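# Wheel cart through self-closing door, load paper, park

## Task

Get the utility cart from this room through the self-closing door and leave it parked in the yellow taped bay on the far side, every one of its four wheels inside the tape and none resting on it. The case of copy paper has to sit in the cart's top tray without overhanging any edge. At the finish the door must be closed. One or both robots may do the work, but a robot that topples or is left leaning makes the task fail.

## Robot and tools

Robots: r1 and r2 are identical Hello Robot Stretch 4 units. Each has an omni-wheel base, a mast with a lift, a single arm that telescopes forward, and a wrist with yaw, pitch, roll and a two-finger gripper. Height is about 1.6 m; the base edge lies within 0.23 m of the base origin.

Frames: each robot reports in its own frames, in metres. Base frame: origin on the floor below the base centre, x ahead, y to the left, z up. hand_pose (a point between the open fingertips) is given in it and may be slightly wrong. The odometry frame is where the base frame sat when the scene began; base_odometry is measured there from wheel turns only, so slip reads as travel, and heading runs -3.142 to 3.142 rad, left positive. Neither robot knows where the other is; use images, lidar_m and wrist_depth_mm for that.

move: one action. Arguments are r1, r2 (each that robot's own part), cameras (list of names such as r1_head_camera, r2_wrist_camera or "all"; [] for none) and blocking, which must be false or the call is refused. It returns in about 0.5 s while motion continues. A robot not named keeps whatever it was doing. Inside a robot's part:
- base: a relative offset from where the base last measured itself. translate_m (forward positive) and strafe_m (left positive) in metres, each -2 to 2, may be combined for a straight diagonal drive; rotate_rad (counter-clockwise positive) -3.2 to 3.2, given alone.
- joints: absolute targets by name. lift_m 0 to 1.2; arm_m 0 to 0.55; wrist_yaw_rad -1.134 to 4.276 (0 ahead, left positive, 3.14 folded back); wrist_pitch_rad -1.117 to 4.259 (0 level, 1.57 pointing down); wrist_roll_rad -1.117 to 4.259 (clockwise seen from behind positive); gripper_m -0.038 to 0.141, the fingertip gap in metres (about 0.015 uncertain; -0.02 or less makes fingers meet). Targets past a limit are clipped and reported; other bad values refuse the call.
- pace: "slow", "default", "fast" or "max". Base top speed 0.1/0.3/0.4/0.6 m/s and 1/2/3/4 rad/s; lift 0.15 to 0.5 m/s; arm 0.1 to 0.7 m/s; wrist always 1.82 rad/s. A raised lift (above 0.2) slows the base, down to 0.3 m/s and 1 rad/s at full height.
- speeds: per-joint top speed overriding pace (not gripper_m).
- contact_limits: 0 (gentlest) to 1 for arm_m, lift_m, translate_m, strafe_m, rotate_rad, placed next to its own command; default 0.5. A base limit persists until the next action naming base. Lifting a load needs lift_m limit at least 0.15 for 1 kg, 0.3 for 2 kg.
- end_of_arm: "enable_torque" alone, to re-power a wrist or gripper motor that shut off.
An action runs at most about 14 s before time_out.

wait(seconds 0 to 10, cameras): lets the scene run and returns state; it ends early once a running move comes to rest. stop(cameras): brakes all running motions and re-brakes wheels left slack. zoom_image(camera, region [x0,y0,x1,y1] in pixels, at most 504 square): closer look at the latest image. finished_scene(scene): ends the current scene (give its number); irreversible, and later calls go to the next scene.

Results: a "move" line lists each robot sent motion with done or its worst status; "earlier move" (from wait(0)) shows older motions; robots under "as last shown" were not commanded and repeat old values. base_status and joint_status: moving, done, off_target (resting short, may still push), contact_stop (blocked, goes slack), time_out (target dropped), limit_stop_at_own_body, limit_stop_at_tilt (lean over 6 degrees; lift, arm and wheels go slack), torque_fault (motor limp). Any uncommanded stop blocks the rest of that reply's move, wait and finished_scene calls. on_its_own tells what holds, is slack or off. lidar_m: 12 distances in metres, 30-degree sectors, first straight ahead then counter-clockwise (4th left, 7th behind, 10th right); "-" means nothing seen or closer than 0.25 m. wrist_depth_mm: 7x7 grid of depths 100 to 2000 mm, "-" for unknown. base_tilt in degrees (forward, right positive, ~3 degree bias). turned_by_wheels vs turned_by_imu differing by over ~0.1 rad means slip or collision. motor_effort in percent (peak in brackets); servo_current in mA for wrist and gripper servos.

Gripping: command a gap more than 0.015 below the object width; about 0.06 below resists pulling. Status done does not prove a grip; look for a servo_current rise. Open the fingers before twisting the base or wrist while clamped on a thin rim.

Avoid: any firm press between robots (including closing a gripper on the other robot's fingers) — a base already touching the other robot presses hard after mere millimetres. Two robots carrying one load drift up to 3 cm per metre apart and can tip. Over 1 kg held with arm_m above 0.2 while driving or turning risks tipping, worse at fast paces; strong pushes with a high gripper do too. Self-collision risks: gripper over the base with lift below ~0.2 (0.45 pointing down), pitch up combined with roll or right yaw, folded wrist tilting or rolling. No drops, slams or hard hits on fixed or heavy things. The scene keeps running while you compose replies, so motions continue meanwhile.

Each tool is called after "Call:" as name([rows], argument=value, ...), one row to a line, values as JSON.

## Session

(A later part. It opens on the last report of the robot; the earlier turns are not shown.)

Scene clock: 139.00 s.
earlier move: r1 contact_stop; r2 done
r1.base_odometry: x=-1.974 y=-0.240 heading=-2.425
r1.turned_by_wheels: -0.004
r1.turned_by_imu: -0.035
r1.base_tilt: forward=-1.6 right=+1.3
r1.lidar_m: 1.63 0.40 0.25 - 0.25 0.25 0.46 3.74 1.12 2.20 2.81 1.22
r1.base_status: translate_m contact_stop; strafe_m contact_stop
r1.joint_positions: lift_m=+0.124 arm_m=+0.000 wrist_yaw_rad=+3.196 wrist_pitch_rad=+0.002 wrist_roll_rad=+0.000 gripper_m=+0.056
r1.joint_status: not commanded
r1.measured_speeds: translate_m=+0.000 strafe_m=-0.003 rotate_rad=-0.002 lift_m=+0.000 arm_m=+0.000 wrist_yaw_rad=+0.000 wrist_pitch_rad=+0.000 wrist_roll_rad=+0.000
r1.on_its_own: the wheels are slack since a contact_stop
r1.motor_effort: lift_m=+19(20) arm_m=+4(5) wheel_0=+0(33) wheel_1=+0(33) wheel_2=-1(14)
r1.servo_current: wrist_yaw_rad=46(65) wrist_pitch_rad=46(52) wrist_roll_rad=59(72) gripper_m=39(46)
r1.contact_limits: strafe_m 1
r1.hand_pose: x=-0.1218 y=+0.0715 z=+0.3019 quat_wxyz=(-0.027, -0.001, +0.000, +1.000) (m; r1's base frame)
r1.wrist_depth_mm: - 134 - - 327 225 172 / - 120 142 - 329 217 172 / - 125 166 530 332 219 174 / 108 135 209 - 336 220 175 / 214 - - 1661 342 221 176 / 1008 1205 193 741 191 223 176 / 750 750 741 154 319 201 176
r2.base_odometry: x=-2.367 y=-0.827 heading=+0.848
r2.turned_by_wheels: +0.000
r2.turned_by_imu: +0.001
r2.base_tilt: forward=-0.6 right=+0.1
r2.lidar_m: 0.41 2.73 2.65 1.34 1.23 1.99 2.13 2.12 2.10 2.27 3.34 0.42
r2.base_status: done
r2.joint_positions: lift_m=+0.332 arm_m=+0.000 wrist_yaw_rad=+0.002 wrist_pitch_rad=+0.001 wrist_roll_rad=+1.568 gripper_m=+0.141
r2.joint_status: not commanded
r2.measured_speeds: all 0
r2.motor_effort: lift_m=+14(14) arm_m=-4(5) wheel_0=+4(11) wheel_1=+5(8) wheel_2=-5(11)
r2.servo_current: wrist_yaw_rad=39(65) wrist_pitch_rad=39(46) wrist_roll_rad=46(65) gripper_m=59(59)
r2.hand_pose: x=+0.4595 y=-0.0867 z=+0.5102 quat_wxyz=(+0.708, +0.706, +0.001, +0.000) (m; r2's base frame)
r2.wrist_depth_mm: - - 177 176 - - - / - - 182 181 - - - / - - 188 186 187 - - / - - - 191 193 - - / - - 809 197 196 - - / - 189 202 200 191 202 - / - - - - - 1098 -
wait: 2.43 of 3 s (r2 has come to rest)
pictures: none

Call:
move(blocking=false, r1={"base":{"strafe_m":0.02},"pace":"slow","contact_limits":{"strafe_m":1.0}}, r2={"joints":{"gripper_m":0.02}})

Call:
wait(seconds=1.5)

Call:
wait(seconds=2, cameras=["r2_wrist_camera","r1_head_left_camera","r2_head_left_camera","r1_head_camera"])

Scene clock: 147.67 s.
earlier move: r1 contact_stop
move: r1 moving; r2 moving
r1.base_odometry: x=-1.967 y=-0.249 heading=-2.425
r1.turned_by_wheels: +0.000
r1.turned_by_imu: +0.000
r1.base_tilt: forward=-1.6 right=+1.3
r1.lidar_m: 1.64 0.41 0.25 - 0.25 0.25 0.43 3.72 1.14 2.20 2.82 1.23
r1.base_status: earlier translate_m contact_stop (by the wheels' count: -0.037 of -0.050); earlier strafe_m contact_stop (by the wheels' count: +0.168 of +0.240); strafe_m moving
r1.joint_positions: lift_m=+0.124 arm_m=+0.000 wrist_yaw_rad=+3.196 wrist_pitch_rad=+0.002 wrist_roll_rad=+0.000 gripper_m=+0.056
r1.joint_status: not commanded
r1.measured_speeds: translate_m=+0.005 strafe_m=+0.038 rotate_rad=-0.019 lift_m=+0.000 arm_m=+0.000 wrist_yaw_rad=+0.000 wrist_pitch_rad=+0.000 wrist_roll_rad=+0.000
r1.motor_effort: lift_m=+19(20) arm_m=+4(4) wheel_0=-26(26) wheel_1=+25(25) wheel_2=+6(6)
r1.servo_current: wrist_yaw_rad=46(59) wrist_pitch_rad=39(52) wrist_roll_rad=39(59) gripper_m=39(46)
r1.contact_limits: strafe_m 1
r1.hand_pose: x=-0.1218 y=+0.0716 z=+0.3019 quat_wxyz=(-0.027, -0.001, +0.000, +1.000) (m; r1's base frame)
r1.wrist_depth_mm: - 135 - 544 317 224 171 / - 123 145 559 322 214 171 / - 124 189 508 329 217 173 / 109 136 202 512 329 218 175 / 216 - - 778 330 220 175 / 1008 1229 193 691 191 220 175 / 750 750 750 154 310 200 175
r2.base_odometry: x=-2.367 y=-0.827 heading=+0.848
r2.turned_by_wheels: +0.000
r2.turned_by_imu: +0.000
r2.base_tilt: forward=-0.7 right=+0.1
r2.lidar_m: 0.44 2.70 2.66 1.38 1.25 2.00 2.12 2.15 2.10 2.26 3.31 0.43
r2.base_status: not commanded
r2.joint_positions: lift_m=+0.332 arm_m=+0.000 wrist_yaw_rad=+0.002 wrist_pitch_rad=+0.001 wrist_roll_rad=+1.568 gripper_m=+0.130
r2.joint_status: gripper_m moving
r2.measured_speeds: all 0
r2.motor_effort: lift_m=+14(14) arm_m=-4(4) wheel_0=+4(4) wheel_1=+6(6) wheel_2=-5(5)
r2.servo_current: wrist_yaw_rad=52(59) wrist_pitch_rad=39(46) wrist_roll_rad=52(52) gripper_m=104(104)
r2.hand_pose: x=+0.4595 y=-0.0867 z=+0.5102 quat_wxyz=(+0.708, +0.706, +0.001, +0.000) (m; r2's base frame)
r2.wrist_depth_mm: - - 177 176 - - - / - - 182 180 - - - / - - 188 186 187 - - / - - - 191 192 - - / - - 788 197 198 - - / - 195 201 202 193 585 - / - - - - - 1098 -
pictures: none

Scene clock: 148.30 s.
earlier move: r1 done; r2 moving
r1.base_odometry: x=-1.963 y=-0.254 heading=-2.425
r1.turned_by_wheels: +0.001
r1.turned_by_imu: +0.000
r1.base_tilt: forward=-1.6 right=+1.3
r1.lidar_m: 1.64 0.39 0.25 - 0.25 0.25 0.43 3.74 1.11 2.17 2.81 1.22
r1.base_status: done
r1.joint_positions: lift_m=+0.124 arm_m=+0.000 wrist_yaw_rad=+3.196 wrist_pitch_rad=+0.002 wrist_roll_rad=+0.000 gripper_m=+0.056
r1.joint_status: not commanded
r1.measured_speeds: all 0
r1.motor_effort: lift_m=+19(20) arm_m=+4(4) wheel_0=-30(31) wheel_1=+30(33) wheel_2=+7(8)
r1.servo_current: wrist_yaw_rad=46(65) wrist_pitch_rad=33(52) wrist_roll_rad=46(59) gripper_m=39(46)
r1.contact_limits: strafe_m 1
r1.hand_pose: x=-0.1218 y=+0.0716 z=+0.3019 quat_wxyz=(-0.027, -0.001, +0.000, +1.000) (m; r1's base frame)
r1.wrist_depth_mm: - 134 - 549 319 224 171 / - 122 143 554 324 216 172 / - 124 177 504 325 217 174 / 109 135 213 521 329 219 174 / 216 - - 778 332 219 175 / 1008 1229 194 691 191 220 176 / 750 750 759 153 310 200 176
r2.base_odometry: x=-2.367 y=-0.827 heading=+0.848
r2.turned_by_wheels: +0.000
r2.turned_by_imu: +0.000
r2.base_tilt: forward=-0.6 right=+0.1
r2.lidar_m: 0.43 2.70 2.64 1.32 1.26 1.99 2.12 2.18 2.09 2.26 3.31 0.43
r2.base_status: not commanded
r2.joint_positions: lift_m=+0.332 arm_m=+0.000 wrist_yaw_rad=+0.002 wrist_pitch_rad=+0.003 wrist_roll_rad=+1.568 gripper_m=+0.074
r2.joint_status: gripper_m moving
r2.measured_speeds: translate_m=+0.000 strafe_m=+0.000 rotate_rad=+0.001 lift_m=-0.001 arm_m=+0.000 wrist_yaw_rad=+0.000 wrist_pitch_rad=+0.012 wrist_roll_rad=+0.002
r2.motor_effort: lift_m=+16(16) arm_m=-4(4) wheel_0=+3(4) wheel_1=+6(6) wheel_2=-5(5)
r2.servo_current: wrist_yaw_rad=52(59) wrist_pitch_rad=39(46) wrist_roll_rad=39(65) gripper_m=202(202)
r2.hand_pose: x=+0.4595 y=-0.0867 z=+0.5096 quat_wxyz=(+0.708, +0.706, +0.002, +0.000) (m; r2's base frame)
r2.wrist_depth_mm: - - 176 176 178 - - / - - 182 181 750 - - / - - 187 186 768 - - / - - - 191 798 - - / - - 200 198 200 - - / - 580 198 202 190 574 - / - - - - - 1008 -
wait: 0.63 of 1.5 s (r1 has come to rest)
pictures: none

Scene clock: 149.33 s.
earlier move: r2 done
r1.base_odometry: x=-1.963 y=-0.254 heading=-2.425
r1.turned_by_wheels: +0.000
r1.turned_by_imu: +0.000
r1.base_tilt: forward=-1.6 right=+1.3
r1.lidar_m: 1.63 0.41 0.25 - 0.26 0.25 0.41 3.73 1.13 2.17 2.84 1.22
r1.base_status: done
r1.joint_positions: lift_m=+0.124 arm_m=+0.000 wrist_yaw_rad=+3.196 wrist_pitch_rad=+0.002 wrist_roll_rad=+0.000 gripper_m=+0.056
r1.joint_status: not commanded
r1.measured_speeds: all 0
r1.motor_effort: lift_m=+19(20) arm_m=+4(4) wheel_0=-30(31) wheel_1=+30(33) wheel_2=+7(8)
r1.servo_current: wrist_yaw_rad=52(65) wrist_pitch_rad=46(52) wrist_roll_rad=46(65) gripper_m=39(52)
r1.contact_limits: strafe_m 1
r1.hand_pose: x=-0.1218 y=+0.0716 z=+0.3019 quat_wxyz=(-0.027, -0.001, +0.000, +1.000) (m; r1's base frame)
r1.wrist_depth_mm: - 135 - 549 320 224 171 / - 122 144 559 322 216 172 / - 123 178 508 327 216 173 / 109 135 213 508 330 219 175 / 216 - - 788 332 219 175 / 1008 1205 194 691 190 219 175 / 759 759 750 153 312 200 176
r2.base_odometry: x=-2.367 y=-0.827 heading=+0.848
r2.turned_by_wheels: +0.000
r2.turned_by_imu: +0.000
r2.base_tilt: forward=-0.6 right=+0.1
r2.lidar_m: 0.40 2.70 2.66 1.35 1.24 2.02 2.15 2.13 2.08 2.27 3.31 0.42
r2.base_status: not commanded
r2.joint_positions: lift_m=+0.332 arm_m=+0.000 wrist_yaw_rad=+0.002 wrist_pitch_rad=+0.004 wrist_roll_rad=+1.568 gripper_m=+0.022
r2.joint_status: all done
r2.measured_speeds: all 0
r2.motor_effort: lift_m=+17(17) arm_m=-4(5) wheel_0=+1(4) wheel_1=+4(6) wheel_2=+0(5)
r2.servo_current: wrist_yaw_rad=52(59) wrist_pitch_rad=46(52) wrist_roll_rad=52(65) gripper_m=163(377)
r2.hand_pose: x=+0.4595 y=-0.0867 z=+0.5091 quat_wxyz=(+0.708, +0.706, +0.002, -0.001) (m; r2's base frame)
r2.wrist_depth_mm: - - 170 170 - - - / - - 176 176 750 - - / - - 181 181 768 - - / - - 186 185 798 - - / - - 191 190 759 - - / - 170 190 196 182 171 - / - - - - - 1060 -
wait: 1.03 of 2 s (r2 has come to rest)
pictures: r1_head_camera, r1_head_left_camera, r2_head_left_camera, r2_wrist_camera
Images, in order (width x height): r1_head_camera 420x560, r1_head_left_camera 420x672, r2_head_left_camera 420x672, r2_wrist_camera 616x392.

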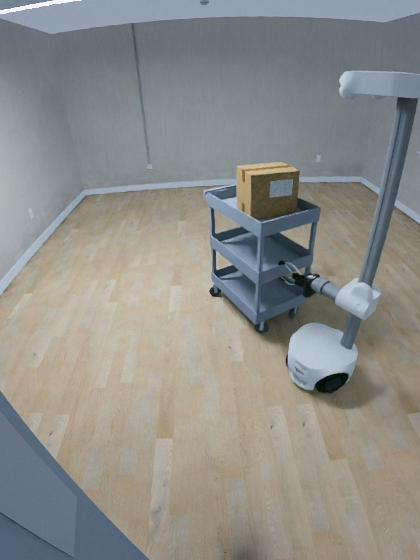

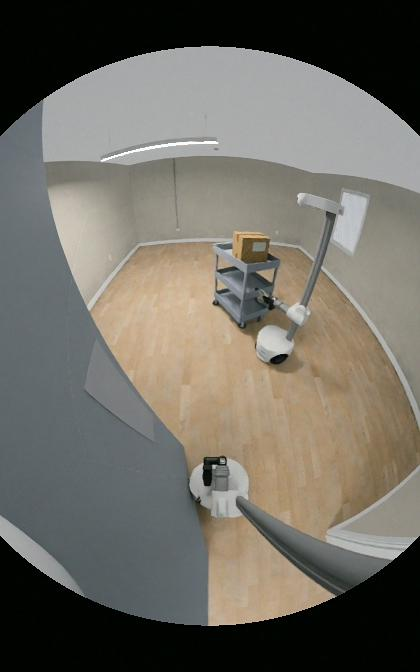

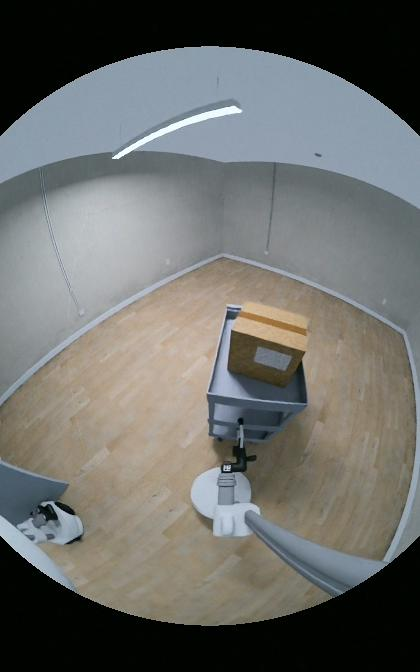

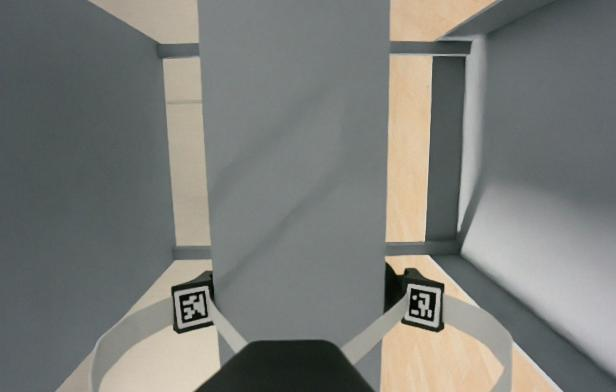

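Call:
move(blocking=false, r2={"base":{"rotate_rad":-0.6},"pace":"slow"})

Call:
wait(seconds=3)

Call:
move(blocking=false, r2={"base":{"translate_m":-0.35,"strafe_m":-0.2},"pace":"slow"})

Call:
wait(seconds=7, cameras=["r2_wrist_camera","r1_head_left_camera","r2_head_left_camera","r1_head_camera","r2_head_camera"])

Scene clock: 161.03 s.
move: r2 moving
r1: as last shown
r1.lidar_m: 1.63 0.42 0.25 - 0.26 0.25 0.41 3.74 1.12 2.21 2.81 1.22
r1.motor_effort: lift_m=+19(20) arm_m=+4(4) wheel_0=-30(31) wheel_1=+30(31) wheel_2=+7(7)
r1.servo_current: wrist_yaw_rad=46(65) wrist_pitch_rad=39(52) wrist_roll_rad=59(65) gripper_m=39(46)
r1.contact_limits: strafe_m 1
r1.wrist_depth_mm: - 135 - 554 319 224 171 / - 122 144 559 324 215 173 / - 124 178 508 325 217 173 / 109 135 213 517 329 218 174 / 215 - - 788 329 219 175 / 1008 1205 193 691 191 220 175 / 759 759 750 153 314 199 176
r2.base_odometry: x=-2.367 y=-0.827 heading=+0.724
r2.turned_by_wheels: -0.125
r2.turned_by_imu: -0.120
r2.base_tilt: forward=-0.6 right=+0.1
r2.lidar_m: 0.39 0.42 2.65 2.72 1.21 1.98 2.06 2.22 2.09 2.16 2.82 0.43
r2.base_status: rotate_rad moving
r2.joint_positions: lift_m=+0.332 arm_m=+0.000 wrist_yaw_rad=+0.010 wrist_pitch_rad=+0.004 wrist_roll_rad=+1.568 gripper_m=+0.021
r2.joint_status: not commanded
r2.measured_speeds: translate_m=+0.000 strafe_m=+0.001 rotate_rad=-0.489 lift_m=+0.000 arm_m=+0.000 wrist_yaw_rad=+0.002 wrist_pitch_rad=+0.000 wrist_roll_rad=+0.000
r2.motor_effort: lift_m=+17(18) arm_m=-4(5) wheel_0=+17(17) wheel_1=+7(9) wheel_2=+15(15)
r2.servo_current: wrist_yaw_rad=59(65) wrist_pitch_rad=46(46) wrist_roll_rad=46(59) gripper_m=156(169)
r2.hand_pose: x=+0.4602 y=-0.0844 z=+0.5091 quat_wxyz=(+0.708, +0.706, +0.005, +0.002) (m; r2's base frame)
r2.wrist_depth_mm: - - - 189 1464 1025 - / - - 190 190 - - - / - - 191 191 788 - - / - - - 193 788 - - / - - 194 194 798 - - / - 169 191 195 183 - - / - - - - 1366 1060 -
pictures: none

Scene clock: 162.37 s.
earlier move: r2 done
r1.base_odometry: x=-1.963 y=-0.254 heading=-2.425
r1.turned_by_wheels: +0.000
r1.turned_by_imu: +0.000
r1.base_tilt: forward=-1.6 right=+1.3
r1.lidar_m: 1.74 0.38 0.25 - 0.27 0.25 0.43 3.70 1.13 2.18 2.82 1.23
r1.base_status: not commanded
r1.joint_positions: lift_m=+0.124 arm_m=+0.000 wrist_yaw_rad=+3.196 wrist_pitch_rad=+0.002 wrist_roll_rad=+0.000 gripper_m=+0.056
r1.joint_status: not commanded
r1.measured_speeds: all 0
r1.motor_effort: lift_m=+19(20) arm_m=+4(4) wheel_0=-31(31) wheel_1=+30(31) wheel_2=+7(7)
r1.servo_current: wrist_yaw_rad=65(72) wrist_pitch_rad=39(52) wrist_roll_rad=59(65) gripper_m=46(52)
r1.contact_limits: strafe_m 1
r1.hand_pose: x=-0.1218 y=+0.0716 z=+0.3019 quat_wxyz=(-0.027, -0.001, +0.000, +1.000) (m; r1's base frame)
r1.wrist_depth_mm: - 134 - 549 317 223 171 / - 122 144 564 322 214 173 / - 123 179 504 325 218 173 / 109 135 213 517 330 218 175 / 216 - - 788 332 220 175 / 1025 1205 194 691 191 220 176 / 759 759 750 153 312 200 176
r2.base_odometry: x=-2.366 y=-0.827 heading=+0.249
r2.turned_by_wheels: -0.474
r2.turned_by_imu: -0.460
r2.base_tilt: forward=-0.7 right=+0.1
r2.lidar_m: 0.29 0.35 2.75 2.65 1.40 1.24 1.97 2.07 2.19 2.07 2.21 0.49
r2.base_status: done
r2.joint_positions: lift_m=+0.332 arm_m=+0.000 wrist_yaw_rad=+0.009 wrist_pitch_rad=+0.004 wrist_roll_rad=+1.570 gripper_m=+0.021
r2.joint_status: not commanded
r2.measured_speeds: all 0
r2.motor_effort: lift_m=+17(18) arm_m=-4(5) wheel_0=+2(17) wheel_1=+5(9) wheel_2=+10(17)
r2.servo_current: wrist_yaw_rad=59(78) wrist_pitch_rad=39(52) wrist_roll_rad=52(59) gripper_m=156(169)
r2.hand_pose: x=+0.4601 y=-0.0850 z=+0.5091 quat_wxyz=(+0.707, +0.707, +0.004, +0.002) (m; r2's base frame)
r2.wrist_depth_mm: - - - - 1863 976 676 / - - - 349 1661 991 647 / - - - 290 1708 1008 - / - - - 249 1537 1078 - / - - - 218 1397 - - / - 167 189 193 182 167 - / - 150 - - - 144 -
wait: 1.33 of 3 s (r2 has come to rest)
pictures: none

Scene clock: 162.87 s.
move: r2 moving
r1: as last shown
r1.lidar_m: 1.72 0.38 0.25 - 0.25 0.25 0.43 3.76 1.12 2.18 2.79 1.22
r1.motor_effort: lift_m=+19(19) arm_m=+4(4) wheel_0=-30(31) wheel_1=+30(31) wheel_2=+7(7)
r1.servo_current: wrist_yaw_rad=65(65) wrist_pitch_rad=46(46) wrist_roll_rad=65(65) gripper_m=46(46)
r1.contact_limits: strafe_m 1
r1.wrist_depth_mm: - 135 - 554 319 223 171 / - 122 144 559 325 214 172 / - 123 178 504 329 217 173 / 109 135 213 512 330 219 175 / 216 - - 788 330 220 176 / 1008 1229 193 699 191 220 176 / 759 759 759 153 314 200 176
r2.base_odometry: x=-2.377 y=-0.837 heading=+0.250
r2.turned_by_wheels: +0.001
r2.turned_by_imu: +0.001
r2.base_tilt: forward=-0.6 right=+0.1
r2.lidar_m: 0.29 0.33 2.75 2.67 1.35 1.24 1.97 2.07 2.16 2.09 2.14 0.53
r2.base_status: translate_m moving; strafe_m moving
r2.joint_positions: lift_m=+0.332 arm_m=+0.000 wrist_yaw_rad=+0.009 wrist_pitch_rad=+0.004 wrist_roll_rad=+1.570 gripper_m=+0.021
r2.joint_status: not commanded
r2.measured_speeds: translate_m=-0.048 strafe_m=-0.029 rotate_rad=+0.005 lift_m=+0.000 arm_m=+0.000 wrist_yaw_rad=+0.011 wrist_pitch_rad=+0.000 wrist_roll_rad=+0.000
r2.motor_effort: lift_m=+17(17) arm_m=-4(4) wheel_0=-2(6) wheel_1=-8(8) wheel_2=+18(18)
r2.servo_current: wrist_yaw_rad=72(72) wrist_pitch_rad=39(46) wrist_roll_rad=52(59) gripper_m=156(156)
r2.hand_pose: x=+0.4601 y=-0.0848 z=+0.5091 quat_wxyz=(+0.707, +0.707, +0.005, +0.002) (m; r2's base frame)
r2.wrist_depth_mm: - - - - 1863 976 676 / 375 - - 340 1708 976 - / - - - 285 1708 991 - / - - - 246 1576 1160 - / - - - 218 1464 - - / - 166 190 194 182 168 - / - 148 - - - - -
pictures: none

Scene clock: 167.53 s.
earlier move: r2 done
r1.base_odometry: x=-1.963 y=-0.254 heading=-2.425
r1.turned_by_wheels: +0.000
r1.turned_by_imu: +0.000
r1.base_tilt: forward=-1.6 right=+1.3
r1.lidar_m: 1.72 0.41 0.25 - 0.25 0.25 0.42 3.74 1.12 2.21 1.12 1.06
r1.base_status: not commanded
r1.joint_positions: lift_m=+0.124 arm_m=+0.000 wrist_yaw_rad=+3.196 wrist_pitch_rad=+0.002 wrist_roll_rad=+0.000 gripper_m=+0.056
r1.joint_status: not commanded
r1.measured_speeds: all 0
r1.motor_effort: lift_m=+19(20) arm_m=+4(4) wheel_0=-31(31) wheel_1=+30(31) wheel_2=+7(7)
r1.servo_current: wrist_yaw_rad=52(65) wrist_pitch_rad=52(52) wrist_roll_rad=39(78) gripper_m=39(52)
r1.contact_limits: strafe_m 1
r1.hand_pose: x=-0.1218 y=+0.0716 z=+0.3019 quat_wxyz=(-0.027, -0.001, +0.000, +1.000) (m; r1's base frame)
r1.wrist_depth_mm: - 135 - 549 319 223 171 / - 122 144 559 324 215 173 / - 124 178 508 329 217 174 / 109 136 213 517 329 219 174 / 216 - - 788 330 220 175 / 1008 1182 194 683 191 220 176 / 750 750 759 154 310 200 175
r2.base_odometry: x=-2.656 y=-1.107 heading=+0.249
r2.turned_by_wheels: -0.002
r2.turned_by_imu: -0.002
r2.base_tilt: forward=-0.7 right=+0.1
r2.lidar_m: 0.32 0.42 2.96 2.86 1.09 1.09 1.62 1.73 1.94 1.86 2.00 0.46
r2.base_status: done
r2.joint_positions: lift_m=+0.332 arm_m=+0.000 wrist_yaw_rad=+0.000 wrist_pitch_rad=+0.004 wrist_roll_rad=+1.570 gripper_m=+0.021
r2.joint_status: not commanded
r2.measured_speeds: all 0
r2.motor_effort: lift_m=+17(18) arm_m=-5(5) wheel_0=-7(12) wheel_1=-6(10) wheel_2=+6(19)
r2.servo_current: wrist_yaw_rad=39(72) wrist_pitch_rad=39(52) wrist_roll_rad=46(72) gripper_m=143(156)
r2.hand_pose: x=+0.4593 y=-0.0874 z=+0.5091 quat_wxyz=(+0.707, +0.707, +0.001, -0.001) (m; r2's base frame)
r2.wrist_depth_mm: - - - 309 - - - / - - - 276 1661 976 - / - - - 249 1537 1078 - / - - - 226 1576 1281 - / - - 220 207 208 - - / - 167 188 192 181 167 - / - 150 - - - - -
wait: 4.67 of 7 s (r2 has come to rest)
pictures: r1_head_camera, r1_head_left_camera, r2_head_camera, r2_head_left_camera, r2_wrist_camera
Images, in order (width x height): r1_head_camera 420x560, r1_head_left_camera 420x672, r2_head_camera 420x560, r2_head_left_camera 420x672, r2_wrist_camera 616x392.

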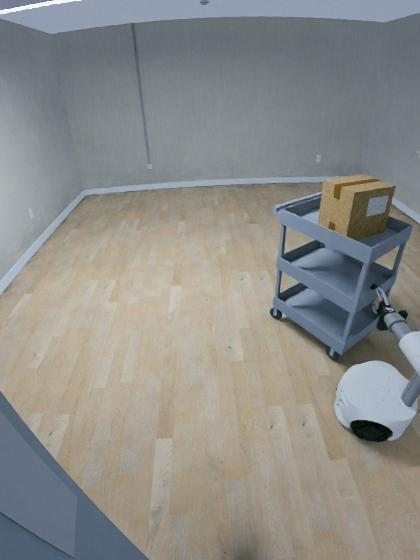

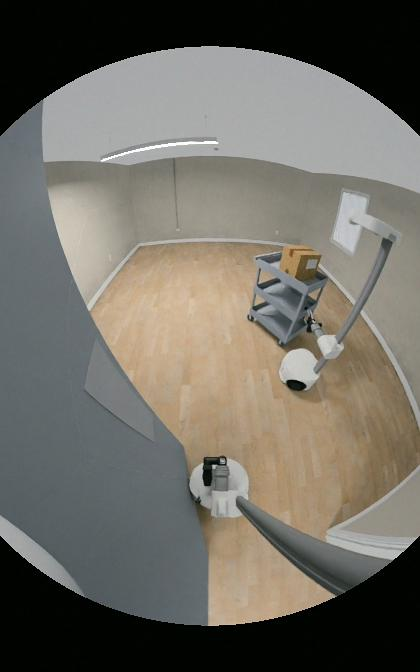

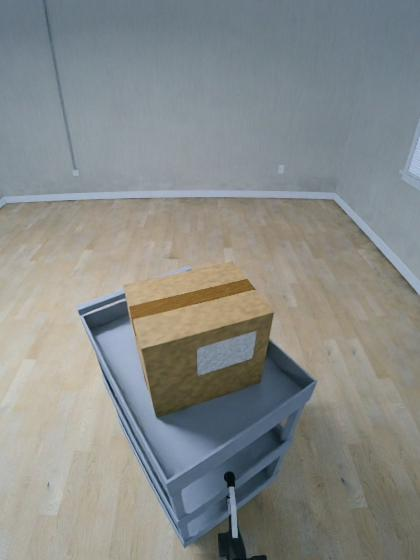

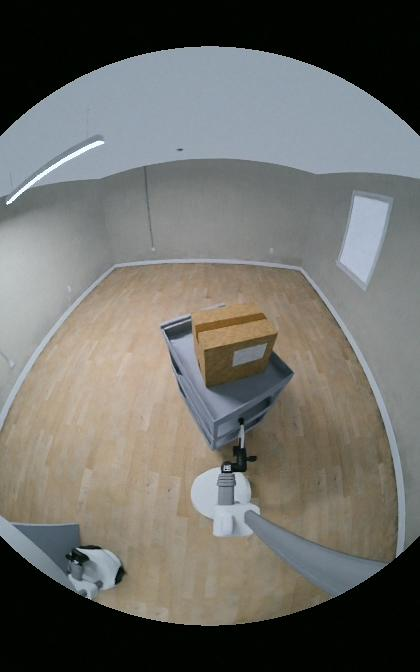

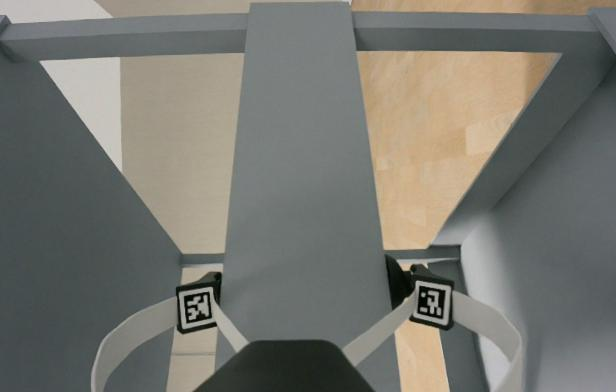

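Call:
move(blocking=false, r2={"base":{"translate_m":-0.75,"strafe_m":0.08},"pace":"slow"})

Call:
wait(seconds=9, cameras=["r1_head_left_camera","r2_head_left_camera","r1_head_camera","r2_head_camera","r1_head_right_camera"])

Scene clock: 175.63 s.
move: r2 moving
r1: as last shown
r1.lidar_m: 1.75 0.39 0.25 - 0.25 0.25 0.41 3.72 1.13 2.22 1.13 1.05
r1.motor_effort: lift_m=+19(20) arm_m=+4(4) wheel_0=-30(31) wheel_1=+31(31) wheel_2=+7(7)
r1.servo_current: wrist_yaw_rad=39(59) wrist_pitch_rad=46(46) wrist_roll_rad=46(59) gripper_m=46(46)
r1.contact_limits: strafe_m 1
r1.wrist_depth_mm: - 135 - 549 320 223 171 / - 122 144 559 322 215 172 / - 123 178 508 325 216 173 / 109 135 212 521 329 219 174 / 215 - - 788 332 219 175 / 991 1205 194 683 190 220 176 / 759 750 759 153 312 200 175
r2.base_odometry: x=-2.669 y=-1.109 heading=+0.248
r2.turned_by_wheels: +0.000
r2.turned_by_imu: +0.000
r2.base_tilt: forward=-0.7 right=+0.1
r2.lidar_m: 0.31 0.42 2.95 2.86 1.06 1.03 1.65 1.71 1.94 1.89 1.98 0.46
r2.base_status: translate_m moving; strafe_m moving
r2.joint_positions: lift_m=+0.332 arm_m=+0.000 wrist_yaw_rad=+0.000 wrist_pitch_rad=+0.004 wrist_roll_rad=+1.570 gripper_m=+0.021
r2.joint_status: not commanded
r2.measured_speeds: translate_m=-0.049 strafe_m=+0.005 rotate_rad=+0.000 lift_m=+0.000 arm_m=+0.000 wrist_yaw_rad=+0.000 wrist_pitch_rad=+0.000 wrist_roll_rad=+0.000
r2.motor_effort: lift_m=+17(18) arm_m=-4(4) wheel_0=-9(13) wheel_1=-8(9) wheel_2=+11(13)
r2.servo_current: wrist_yaw_rad=46(52) wrist_pitch_rad=39(52) wrist_roll_rad=46(52) gripper_m=150(156)
r2.hand_pose: x=+0.4593 y=-0.0874 z=+0.5091 quat_wxyz=(+0.707, +0.707, +0.001, -0.001) (m; r2's base frame)
r2.wrist_depth_mm: - - - 304 1708 - - / - - - 273 1661 991 - / - - - 247 1537 1060 - / - - - 225 1537 - - / - - 211 207 208 - - / - 167 188 192 181 167 - / - - - - - - -
pictures: none

Scene clock: 183.93 s.
earlier move: r2 done
r1.base_odometry: x=-1.963 y=-0.254 heading=-2.425
r1.turned_by_wheels: +0.000
r1.turned_by_imu: -0.001
r1.base_tilt: forward=-1.6 right=+1.3
r1.lidar_m: 5.10 0.41 0.25 - 0.25 0.25 0.41 3.75 1.12 0.62 0.62 0.99
r1.base_status: not commanded
r1.joint_positions: lift_m=+0.124 arm_m=+0.000 wrist_yaw_rad=+3.196 wrist_pitch_rad=+0.002 wrist_roll_rad=+0.000 gripper_m=+0.056
r1.joint_status: not commanded
r1.measured_speeds: all 0
r1.motor_effort: lift_m=+19(20) arm_m=+4(4) wheel_0=-30(31) wheel_1=+30(31) wheel_2=+7(7)
r1.servo_current: wrist_yaw_rad=59(78) wrist_pitch_rad=39(52) wrist_roll_rad=52(65) gripper_m=39(46)
r1.contact_limits: strafe_m 1
r1.hand_pose: x=-0.1218 y=+0.0716 z=+0.3019 quat_wxyz=(-0.027, -0.001, +0.000, +1.000) (m; r1's base frame)
r1.wrist_depth_mm: - 135 - 544 319 222 171 / - 122 144 559 325 216 173 / - 124 178 508 327 217 173 / 109 136 212 517 327 219 175 / 216 - - 798 334 219 176 / 1008 1205 194 683 191 220 176 / 768 759 750 153 310 201 175
r2.base_odometry: x=-3.402 y=-1.214 heading=+0.248
r2.turned_by_wheels: +0.000
r2.turned_by_imu: -0.002
r2.base_tilt: forward=-0.6 right=+0.1
r2.lidar_m: 0.40 3.92 2.87 0.61 0.62 1.36 0.89 0.94 1.29 1.96 0.41 0.39
r2.base_status: done
r2.joint_positions: lift_m=+0.332 arm_m=+0.000 wrist_yaw_rad=-0.004 wrist_pitch_rad=+0.004 wrist_roll_rad=+1.570 gripper_m=+0.021
r2.joint_status: not commanded
r2.measured_speeds: all 0
r2.motor_effort: lift_m=+17(18) arm_m=-4(5) wheel_0=-9(15) wheel_1=-5(9) wheel_2=+5(13)
r2.servo_current: wrist_yaw_rad=46(65) wrist_pitch_rad=39(52) wrist_roll_rad=52(59) gripper_m=150(163)
r2.hand_pose: x=+0.4590 y=-0.0885 z=+0.5091 quat_wxyz=(+0.707, +0.707, +0.000, -0.003) (m; r2's base frame)
r2.wrist_depth_mm: - - 118 118 118 - - / - - 126 127 127 - - / - - 137 138 136 - - / - - 150 153 - 654 - / - - 168 163 174 991 - / - - 184 185 179 171 - / - - - - - 991 723
wait: 8.30 of 9 s (r2 has come to rest)
pictures: r1_head_camera, r1_head_left_camera, r1_head_right_camera, r2_head_camera, r2_head_left_camera
Images, in order (width x height): r1_head_camera 420x560, r1_head_left_camera 420x672, r1_head_right_camera 420x672, r2_head_camera 420x560, r2_head_left_camera 420x672.

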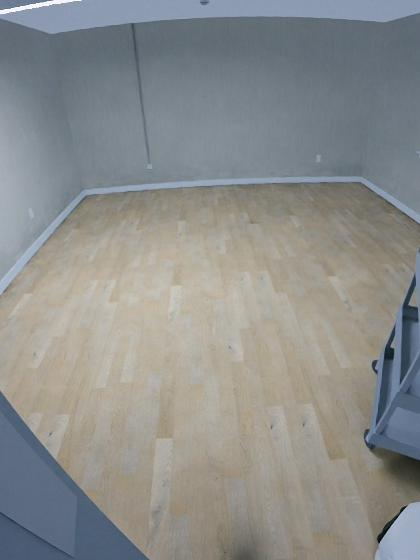

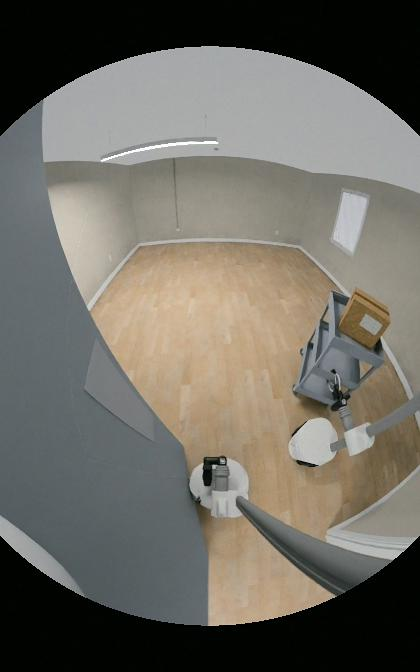

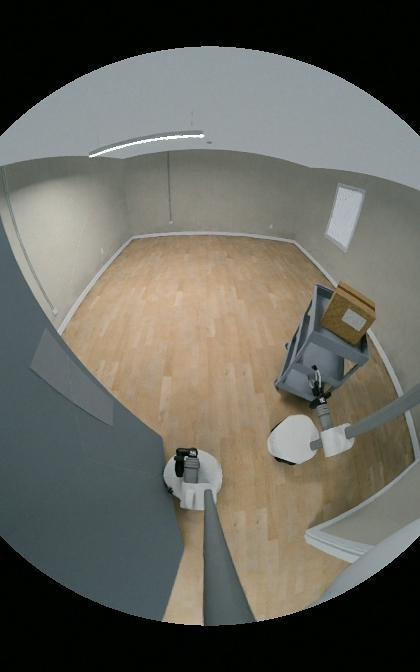

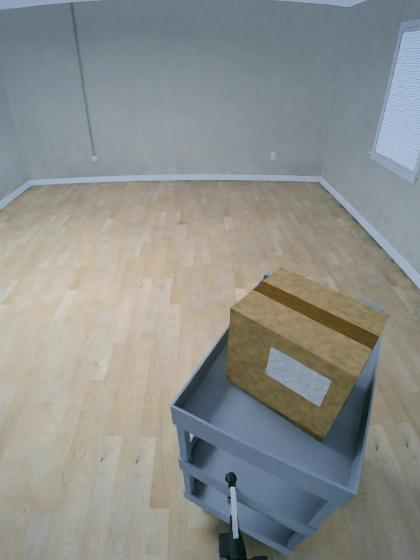

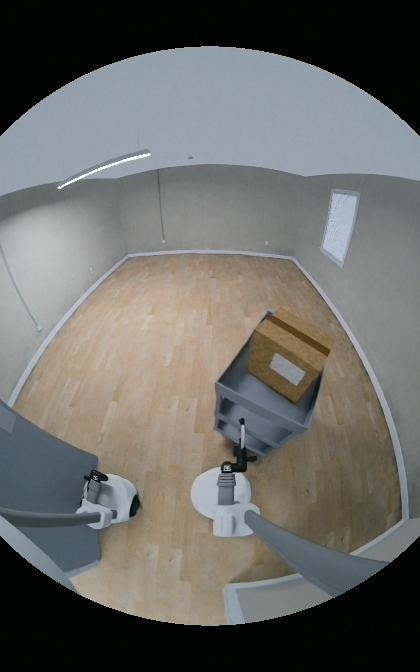

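Call:
move(blocking=false, r2={"base":{"translate_m":-0.5,"strafe_m":0.18},"pace":"slow"})

Call:
wait(seconds=7, cameras=["r2_head_left_camera","r2_head_right_camera","r1_head_right_camera"])

Scene clock: 217.23 s.
move: r2 moving
r1: as last shown
r1.turned_by_imu: +0.000
r1.lidar_m: 5.07 0.40 0.25 - 0.25 0.25 0.41 3.73 1.11 0.61 0.60 0.99
r1.motor_effort: lift_m=+19(19) arm_m=+4(4) wheel_0=-30(31) wheel_1=+30(31) wheel_2=+7(7)
r1.servo_current: wrist_yaw_rad=65(65) wrist_pitch_rad=33(52) wrist_roll_rad=59(65) gripper_m=39(52)
r1.contact_limits: strafe_m 1
r1.wrist_depth_mm: - 135 - 549 317 224 171 / - 122 144 559 324 215 172 / - 124 178 500 327 217 174 / 109 135 212 512 329 219 174 / 216 - - 788 330 220 175 / 991 1205 193 683 191 219 175 / 741 759 759 153 314 200 176
r2.base_odometry: x=-3.416 y=-1.213 heading=+0.247
r2.turned_by_wheels: -0.001
r2.turned_by_imu: -0.001
r2.base_tilt: forward=-0.7 right=+0.1
r2.lidar_m: 0.41 3.87 2.91 0.62 0.62 1.31 0.88 0.93 1.32 1.94 0.42 0.38
r2.base_status: translate_m moving; strafe_m moving
r2.joint_positions: lift_m=+0.332 arm_m=+0.000 wrist_yaw_rad=-0.005 wrist_pitch_rad=+0.004 wrist_roll_rad=+1.570 gripper_m=+0.021
r2.joint_status: not commanded
r2.measured_speeds: translate_m=-0.048 strafe_m=+0.017 rotate_rad=-0.001 lift_m=+0.000 arm_m=+0.000 wrist_yaw_rad=-0.008 wrist_pitch_rad=+0.000 wrist_roll_rad=+0.000
r2.motor_effort: lift_m=+18(18) arm_m=-4(5) wheel_0=-13(15) wheel_1=-6(7) wheel_2=+8(9)
r2.servo_current: wrist_yaw_rad=65(65) wrist_pitch_rad=46(46) wrist_roll_rad=39(46) gripper_m=143(156)
r2.hand_pose: x=+0.4589 y=-0.0888 z=+0.5091 quat_wxyz=(+0.707, +0.707, +0.000, -0.003) (m; r2's base frame)
r2.wrist_depth_mm: - 640 118 119 120 - - / - - 128 128 127 - - / - - 138 139 - - - / - - 151 154 153 647 - / - - 170 164 175 1008 - / - - 183 186 180 172 430 / - - - - - 976 723
pictures: none

Scene clock: 223.27 s.
earlier move: r2 done
r1.base_odometry: x=-1.963 y=-0.254 heading=-2.425
r1.turned_by_wheels: +0.000
r1.turned_by_imu: +0.000
r1.base_tilt: forward=-1.6 right=+1.3
r1.lidar_m: 5.11 0.37 0.25 - 0.25 0.25 0.43 3.73 0.47 0.50 0.66 3.66
r1.base_status: not commanded
r1.joint_positions: lift_m=+0.124 arm_m=+0.000 wrist_yaw_rad=+3.196 wrist_pitch_rad=+0.002 wrist_roll_rad=+0.000 gripper_m=+0.056
r1.joint_status: not commanded
r1.measured_speeds: all 0
r1.motor_effort: lift_m=+19(20) arm_m=+4(4) wheel_0=-30(31) wheel_1=+30(31) wheel_2=+7(7)
r1.servo_current: wrist_yaw_rad=46(72) wrist_pitch_rad=33(52) wrist_roll_rad=52(72) gripper_m=39(52)
r1.contact_limits: strafe_m 1
r1.hand_pose: x=-0.1218 y=+0.0716 z=+0.3019 quat_wxyz=(-0.027, -0.001, +0.000, +1.000) (m; r1's base frame)
r1.wrist_depth_mm: - 135 - 554 317 224 171 / - 122 144 554 324 215 172 / - 124 178 504 325 217 173 / 109 135 212 517 330 218 175 / 215 - - 778 330 219 175 / 1008 1205 193 683 191 220 175 / 750 759 768 153 310 200 175
r2.base_odometry: x=-3.931 y=-1.162 heading=+0.246
r2.turned_by_wheels: -0.001
r2.turned_by_imu: -0.006
r2.base_tilt: forward=-0.7 right=+0.1
r2.lidar_m: 0.43 3.70 0.48 0.52 0.78 3.47 3.39 0.47 0.57 1.64 0.30 0.30
r2.base_status: done
r2.joint_positions: lift_m=+0.332 arm_m=+0.000 wrist_yaw_rad=-0.012 wrist_pitch_rad=+0.004 wrist_roll_rad=+1.570 gripper_m=+0.021
r2.joint_status: not commanded
r2.measured_speeds: all 0
r2.motor_effort: lift_m=+17(18) arm_m=-4(5) wheel_0=-13(20) wheel_1=-6(10) wheel_2=+0(9)
r2.servo_current: wrist_yaw_rad=65(78) wrist_pitch_rad=46(52) wrist_roll_rad=46(59) gripper_m=150(156)
r2.hand_pose: x=+0.4583 y=-0.0908 z=+0.5091 quat_wxyz=(+0.707, +0.707, -0.003, -0.006) (m; r2's base frame)
r2.wrist_depth_mm: - - - - - - - / - - - - - - - / - - - - - - - / - - 112 113 110 820 436 / - - 139 140 149 931 732 / - - 185 212 180 171 384 / 322 327 325 - 332 820 691
wait: 6.03 of 7 s (r2 has come to rest)
pictures: r1_head_right_camera, r2_head_left_camera, r2_head_right_camera
Images, in order (width x height): r1_head_right_camera 420x672, r2_head_left_camera 420x672, r2_head_right_camera 420x672.

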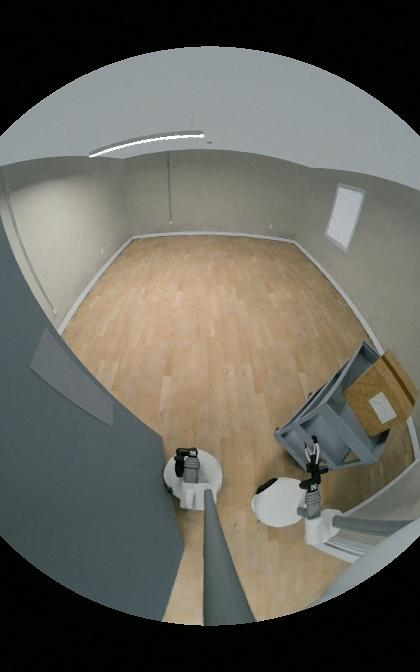

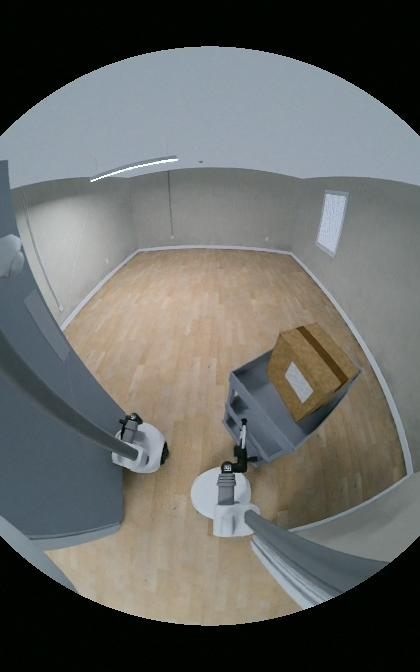

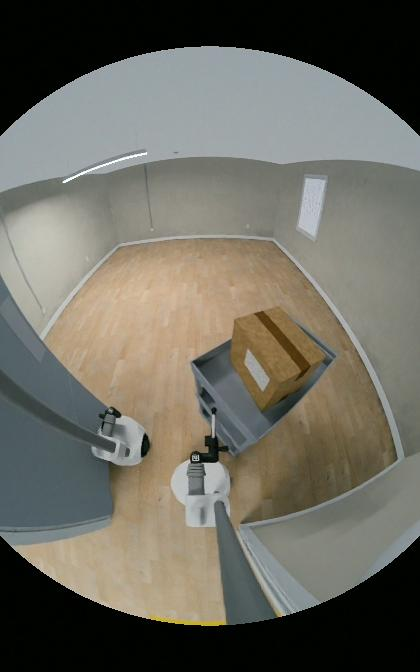

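Call:
move(blocking=false, r2={"base":{"rotate_rad":-0.55},"pace":"slow"})

Call:
wait(seconds=3, cameras=["r2_head_left_camera","r2_head_camera","r1_head_right_camera"])

Scene clock: 235.93 s.
move: r2 moving
r1: as last shown
r1.lidar_m: 5.11 0.40 0.25 - 0.25 0.25 0.42 3.72 0.47 0.50 0.65 3.66
r1.motor_effort: lift_m=+19(20) arm_m=+3(4) wheel_0=-31(31) wheel_1=+30(31) wheel_2=+7(7)
r1.servo_current: wrist_yaw_rad=72(72) wrist_pitch_rad=46(46) wrist_roll_rad=46(72) gripper_m=46(46)
r1.contact_limits: strafe_m 1
r1.wrist_depth_mm: - 135 - 549 319 224 171 / - 122 144 554 324 215 173 / - 124 178 508 327 217 173 / 109 135 213 512 329 220 174 / 215 - - 788 332 220 175 / 991 1205 193 691 190 220 176 / 759 759 750 153 312 200 176
r2.base_odometry: x=-3.931 y=-1.161 heading=+0.125
r2.turned_by_wheels: -0.122
r2.turned_by_imu: -0.117
r2.base_tilt: forward=-0.7 right=+0.1
r2.lidar_m: 0.38 4.24 0.48 0.49 0.75 3.45 3.36 0.46 0.52 1.10 0.34 0.29
r2.base_status: rotate_rad moving
r2.joint_positions: lift_m=+0.332 arm_m=+0.000 wrist_yaw_rad=+0.016 wrist_pitch_rad=+0.004 wrist_roll_rad=+1.570 gripper_m=+0.021
r2.joint_status: not commanded
r2.measured_speeds: translate_m=-0.001 strafe_m=+0.002 rotate_rad=-0.478 lift_m=+0.000 arm_m=+0.000 wrist_yaw_rad=+0.105 wrist_pitch_rad=+0.000 wrist_roll_rad=+0.000
r2.motor_effort: lift_m=+18(18) arm_m=-4(4) wheel_0=+22(22) wheel_1=+9(9) wheel_2=+15(15)
r2.servo_current: wrist_yaw_rad=98(98) wrist_pitch_rad=46(46) wrist_roll_rad=52(52) gripper_m=143(150)
r2.hand_pose: x=+0.4607 y=-0.0829 z=+0.5091 quat_wxyz=(+0.707, +0.707, +0.007, +0.004) (m; r2's base frame)
r2.wrist_depth_mm: - - - - - - - / - - - - - - - / - - - - - - - / - - 105 - - - 445 / - - 123 124 125 878 723 / - - 170 173 175 172 691 / 324 320 325 - 327 336 654
pictures: none

Scene clock: 237.20 s.
earlier move: r2 done
r1.base_odometry: x=-1.963 y=-0.254 heading=-2.425
r1.turned_by_wheels: +0.000
r1.turned_by_imu: +0.000
r1.base_tilt: forward=-1.6 right=+1.3
r1.lidar_m: 5.09 0.42 0.25 - 0.25 0.25 0.41 3.73 0.46 0.50 0.77 3.70
r1.base_status: not commanded
r1.joint_positions: lift_m=+0.124 arm_m=+0.000 wrist_yaw_rad=+3.196 wrist_pitch_rad=+0.002 wrist_roll_rad=+0.000 gripper_m=+0.056
r1.joint_status: not commanded
r1.measured_speeds: all 0
r1.motor_effort: lift_m=+19(20) arm_m=+4(4) wheel_0=-30(31) wheel_1=+30(31) wheel_2=+7(7)
r1.servo_current: wrist_yaw_rad=59(72) wrist_pitch_rad=46(46) wrist_roll_rad=26(72) gripper_m=33(46)
r1.contact_limits: strafe_m 1
r1.hand_pose: x=-0.1218 y=+0.0716 z=+0.3019 quat_wxyz=(-0.027, -0.001, +0.000, +1.000) (m; r1's base frame)
r1.wrist_depth_mm: - 135 - 554 319 224 171 / - 122 144 559 324 216 173 / - 123 178 504 325 217 173 / 109 136 212 517 329 217 174 / 216 - - 788 332 220 175 / 1008 1205 193 691 191 219 175 / 750 750 750 153 314 200 175
r2.base_odometry: x=-3.931 y=-1.162 heading=-0.302
r2.turned_by_wheels: -0.427
r2.turned_by_imu: -0.413
r2.base_tilt: forward=-0.7 right=+0.1
r2.lidar_m: 0.38 5.43 3.75 0.47 0.50 0.78 3.49 3.34 0.45 0.56 1.53 0.41
r2.base_status: done
r2.joint_positions: lift_m=+0.332 arm_m=+0.000 wrist_yaw_rad=+0.002 wrist_pitch_rad=+0.004 wrist_roll_rad=+1.570 gripper_m=+0.021
r2.joint_status: not commanded
r2.measured_speeds: all 0
r2.motor_effort: lift_m=+17(18) arm_m=-4(5) wheel_0=+7(29) wheel_1=+5(12) wheel_2=+8(18)
r2.servo_current: wrist_yaw_rad=52(137) wrist_pitch_rad=46(52) wrist_roll_rad=52(59) gripper_m=130(150)
r2.hand_pose: x=+0.4595 y=-0.0867 z=+0.5091 quat_wxyz=(+0.707, +0.707, +0.002, -0.001) (m; r2's base frame)
r2.wrist_depth_mm: - - 155 155 - - - / - - 159 159 - - - / - - 162 163 - - - / - - 166 167 778 - - / - - 170 169 172 - - / - 172 174 175 177 172 - / - - - - - 1042 -
wait: 1.27 of 3 s (r2 has come to rest)
pictures: r1_head_right_camera, r2_head_camera, r2_head_left_camera
Images, in order (width x height): r1_head_right_camera 420x672, r2_head_camera 420x560, r2_head_left_camera 420x672.

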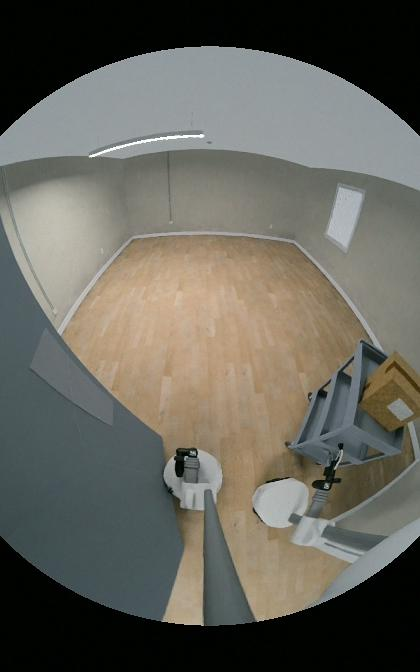

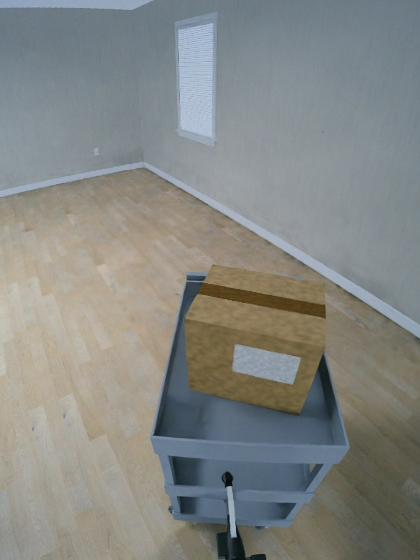

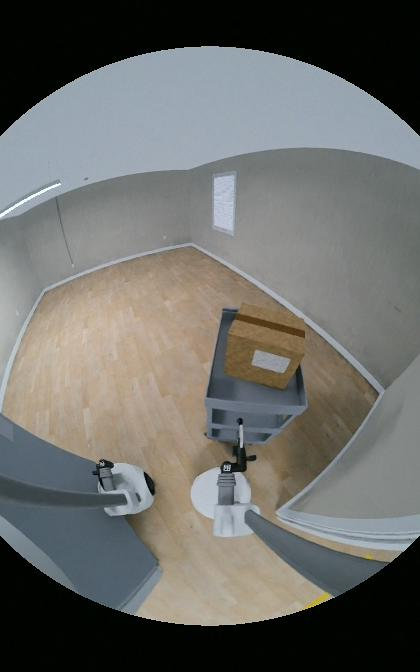

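Call:
move(blocking=false, r2={"base":{"translate_m":-0.7},"pace":"slow","contact_limits":{"translate_m":0.3}})

Call:
wait(seconds=9, cameras=["r2_head_left_camera","r2_head_camera","r1_head_right_camera"])

Scene clock: 247.30 s.
move: r2 moving
r1: as last shown
r1.lidar_m: 5.08 0.36 0.25 - 0.25 0.25 0.42 3.75 0.46 0.48 0.77 3.68
r1.motor_effort: lift_m=+19(20) arm_m=+4(4) wheel_0=-31(31) wheel_1=+30(30) wheel_2=+7(7)
r1.servo_current: wrist_yaw_rad=52(59) wrist_pitch_rad=46(52) wrist_roll_rad=52(52) gripper_m=39(46)
r1.contact_limits: strafe_m 1
r1.wrist_depth_mm: - 135 - 544 317 223 171 / - 122 144 559 322 215 173 / - 124 178 504 325 216 173 / 109 136 213 512 329 220 174 / 215 - - 778 330 220 175 / 1025 1229 195 691 190 220 176 / 750 750 750 153 310 199 175
r2.base_odometry: x=-3.942 y=-1.158 heading=-0.302
r2.turned_by_wheels: +0.000
r2.turned_by_imu: +0.000
r2.base_tilt: forward=-0.7 right=+0.1
r2.lidar_m: 0.40 5.42 3.75 0.47 0.51 0.75 3.50 3.30 0.46 0.54 1.50 0.42
r2.base_status: translate_m moving
r2.joint_positions: lift_m=+0.332 arm_m=+0.000 wrist_yaw_rad=+0.002 wrist_pitch_rad=+0.005 wrist_roll_rad=+1.570 gripper_m=+0.021
r2.joint_status: not commanded
r2.measured_speeds: translate_m=-0.048 strafe_m=+0.000 rotate_rad=-0.003 lift_m=+0.000 arm_m=+0.000 wrist_yaw_rad=+0.000 wrist_pitch_rad=+0.002 wrist_roll_rad=+0.000
r2.motor_effort: lift_m=+18(18) arm_m=-4(5) wheel_0=-5(10) wheel_1=-5(7) wheel_2=+15(15)
r2.servo_current: wrist_yaw_rad=52(52) wrist_pitch_rad=39(46) wrist_roll_rad=52(59) gripper_m=130(130)
r2.contact_limits: translate_m 0.3
r2.hand_pose: x=+0.4595 y=-0.0867 z=+0.5089 quat_wxyz=(+0.707, +0.707, +0.002, -0.001) (m; r2's base frame)
r2.wrist_depth_mm: - - 162 162 1255 - - / - - 166 166 168 - - / - - 169 169 768 - - / - - 174 174 768 - - / - - 178 177 - - - / - 172 181 182 180 170 - / - - - - - 1042 -
pictures: none

Scene clock: 255.07 s.
earlier move: r2 done
r1.base_odometry: x=-1.963 y=-0.254 heading=-2.425
r1.turned_by_wheels: +0.000
r1.turned_by_imu: +0.000
r1.base_tilt: forward=-1.6 right=+1.3
r1.lidar_m: 5.08 0.38 0.25 - 0.25 0.25 0.43 0.59 0.55 0.56 2.81 3.69
r1.base_status: not commanded
r1.joint_positions: lift_m=+0.124 arm_m=+0.000 wrist_yaw_rad=+3.196 wrist_pitch_rad=+0.002 wrist_roll_rad=+0.000 gripper_m=+0.056
r1.joint_status: not commanded
r1.measured_speeds: all 0
r1.motor_effort: lift_m=+19(20) arm_m=+4(4) wheel_0=-31(31) wheel_1=+30(31) wheel_2=+7(7)
r1.servo_current: wrist_yaw_rad=52(72) wrist_pitch_rad=46(52) wrist_roll_rad=65(65) gripper_m=39(52)
r1.contact_limits: strafe_m 1
r1.hand_pose: x=-0.1218 y=+0.0716 z=+0.3019 quat_wxyz=(-0.027, -0.001, +0.000, +1.000) (m; r1's base frame)
r1.wrist_depth_mm: - 134 - 544 320 224 171 / - 122 144 559 324 216 172 / - 123 177 504 327 219 173 / 109 135 213 517 330 218 175 / 216 831 1983 798 332 220 176 / 788 798 195 683 191 220 176 / 741 164 759 153 312 200 175
r2.base_odometry: x=-4.599 y=-0.953 heading=-0.302
r2.turned_by_wheels: +0.000
r2.turned_by_imu: -0.002
r2.base_tilt: forward=-0.7 right=+0.1
r2.lidar_m: 0.38 0.71 0.60 0.39 0.39 2.37 2.87 2.74 2.87 2.56 0.59 0.43
r2.base_status: done
r2.joint_positions: lift_m=+0.332 arm_m=+0.000 wrist_yaw_rad=-0.003 wrist_pitch_rad=+0.005 wrist_roll_rad=+1.570 gripper_m=+0.021
r2.joint_status: not commanded
r2.measured_speeds: all 0
r2.motor_effort: lift_m=+18(18) arm_m=-4(5) wheel_0=-6(16) wheel_1=-6(9) wheel_2=+6(18)
r2.servo_current: wrist_yaw_rad=46(65) wrist_pitch_rad=46(52) wrist_roll_rad=39(65) gripper_m=124(137)
r2.contact_limits: translate_m 0.3
r2.hand_pose: x=+0.4591 y=-0.0882 z=+0.5088 quat_wxyz=(+0.707, +0.707, +0.001, -0.003) (m; r2's base frame)
r2.wrist_depth_mm: - - 187 188 1430 1008 - / - - 186 188 - - - / - - 186 186 1464 - - / - - 186 186 788 - - / - - 186 186 788 - - / - 169 185 185 182 163 - / - 500 - - - 1078 -
wait: 7.77 of 9 s (r2 has come to rest)
pictures: r1_head_right_camera, r2_head_camera, r2_head_left_camera
Images, in order (width x height): r1_head_right_camera 420x672, r2_head_camera 420x560, r2_head_left_camera 420x672.

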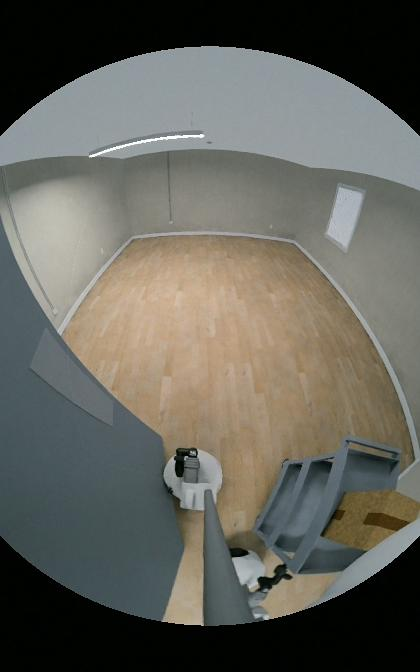

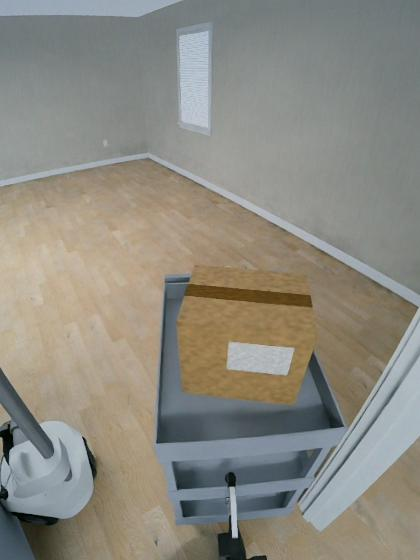

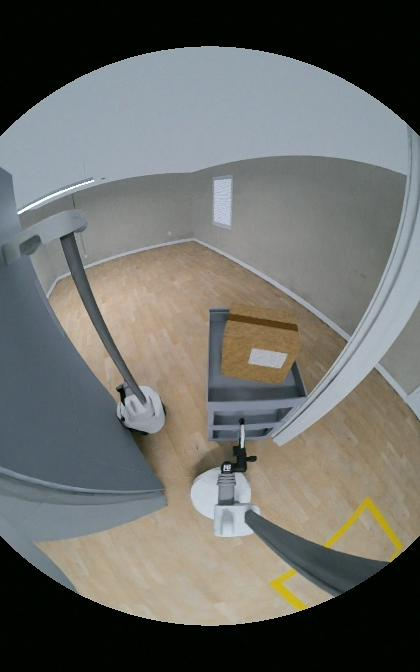

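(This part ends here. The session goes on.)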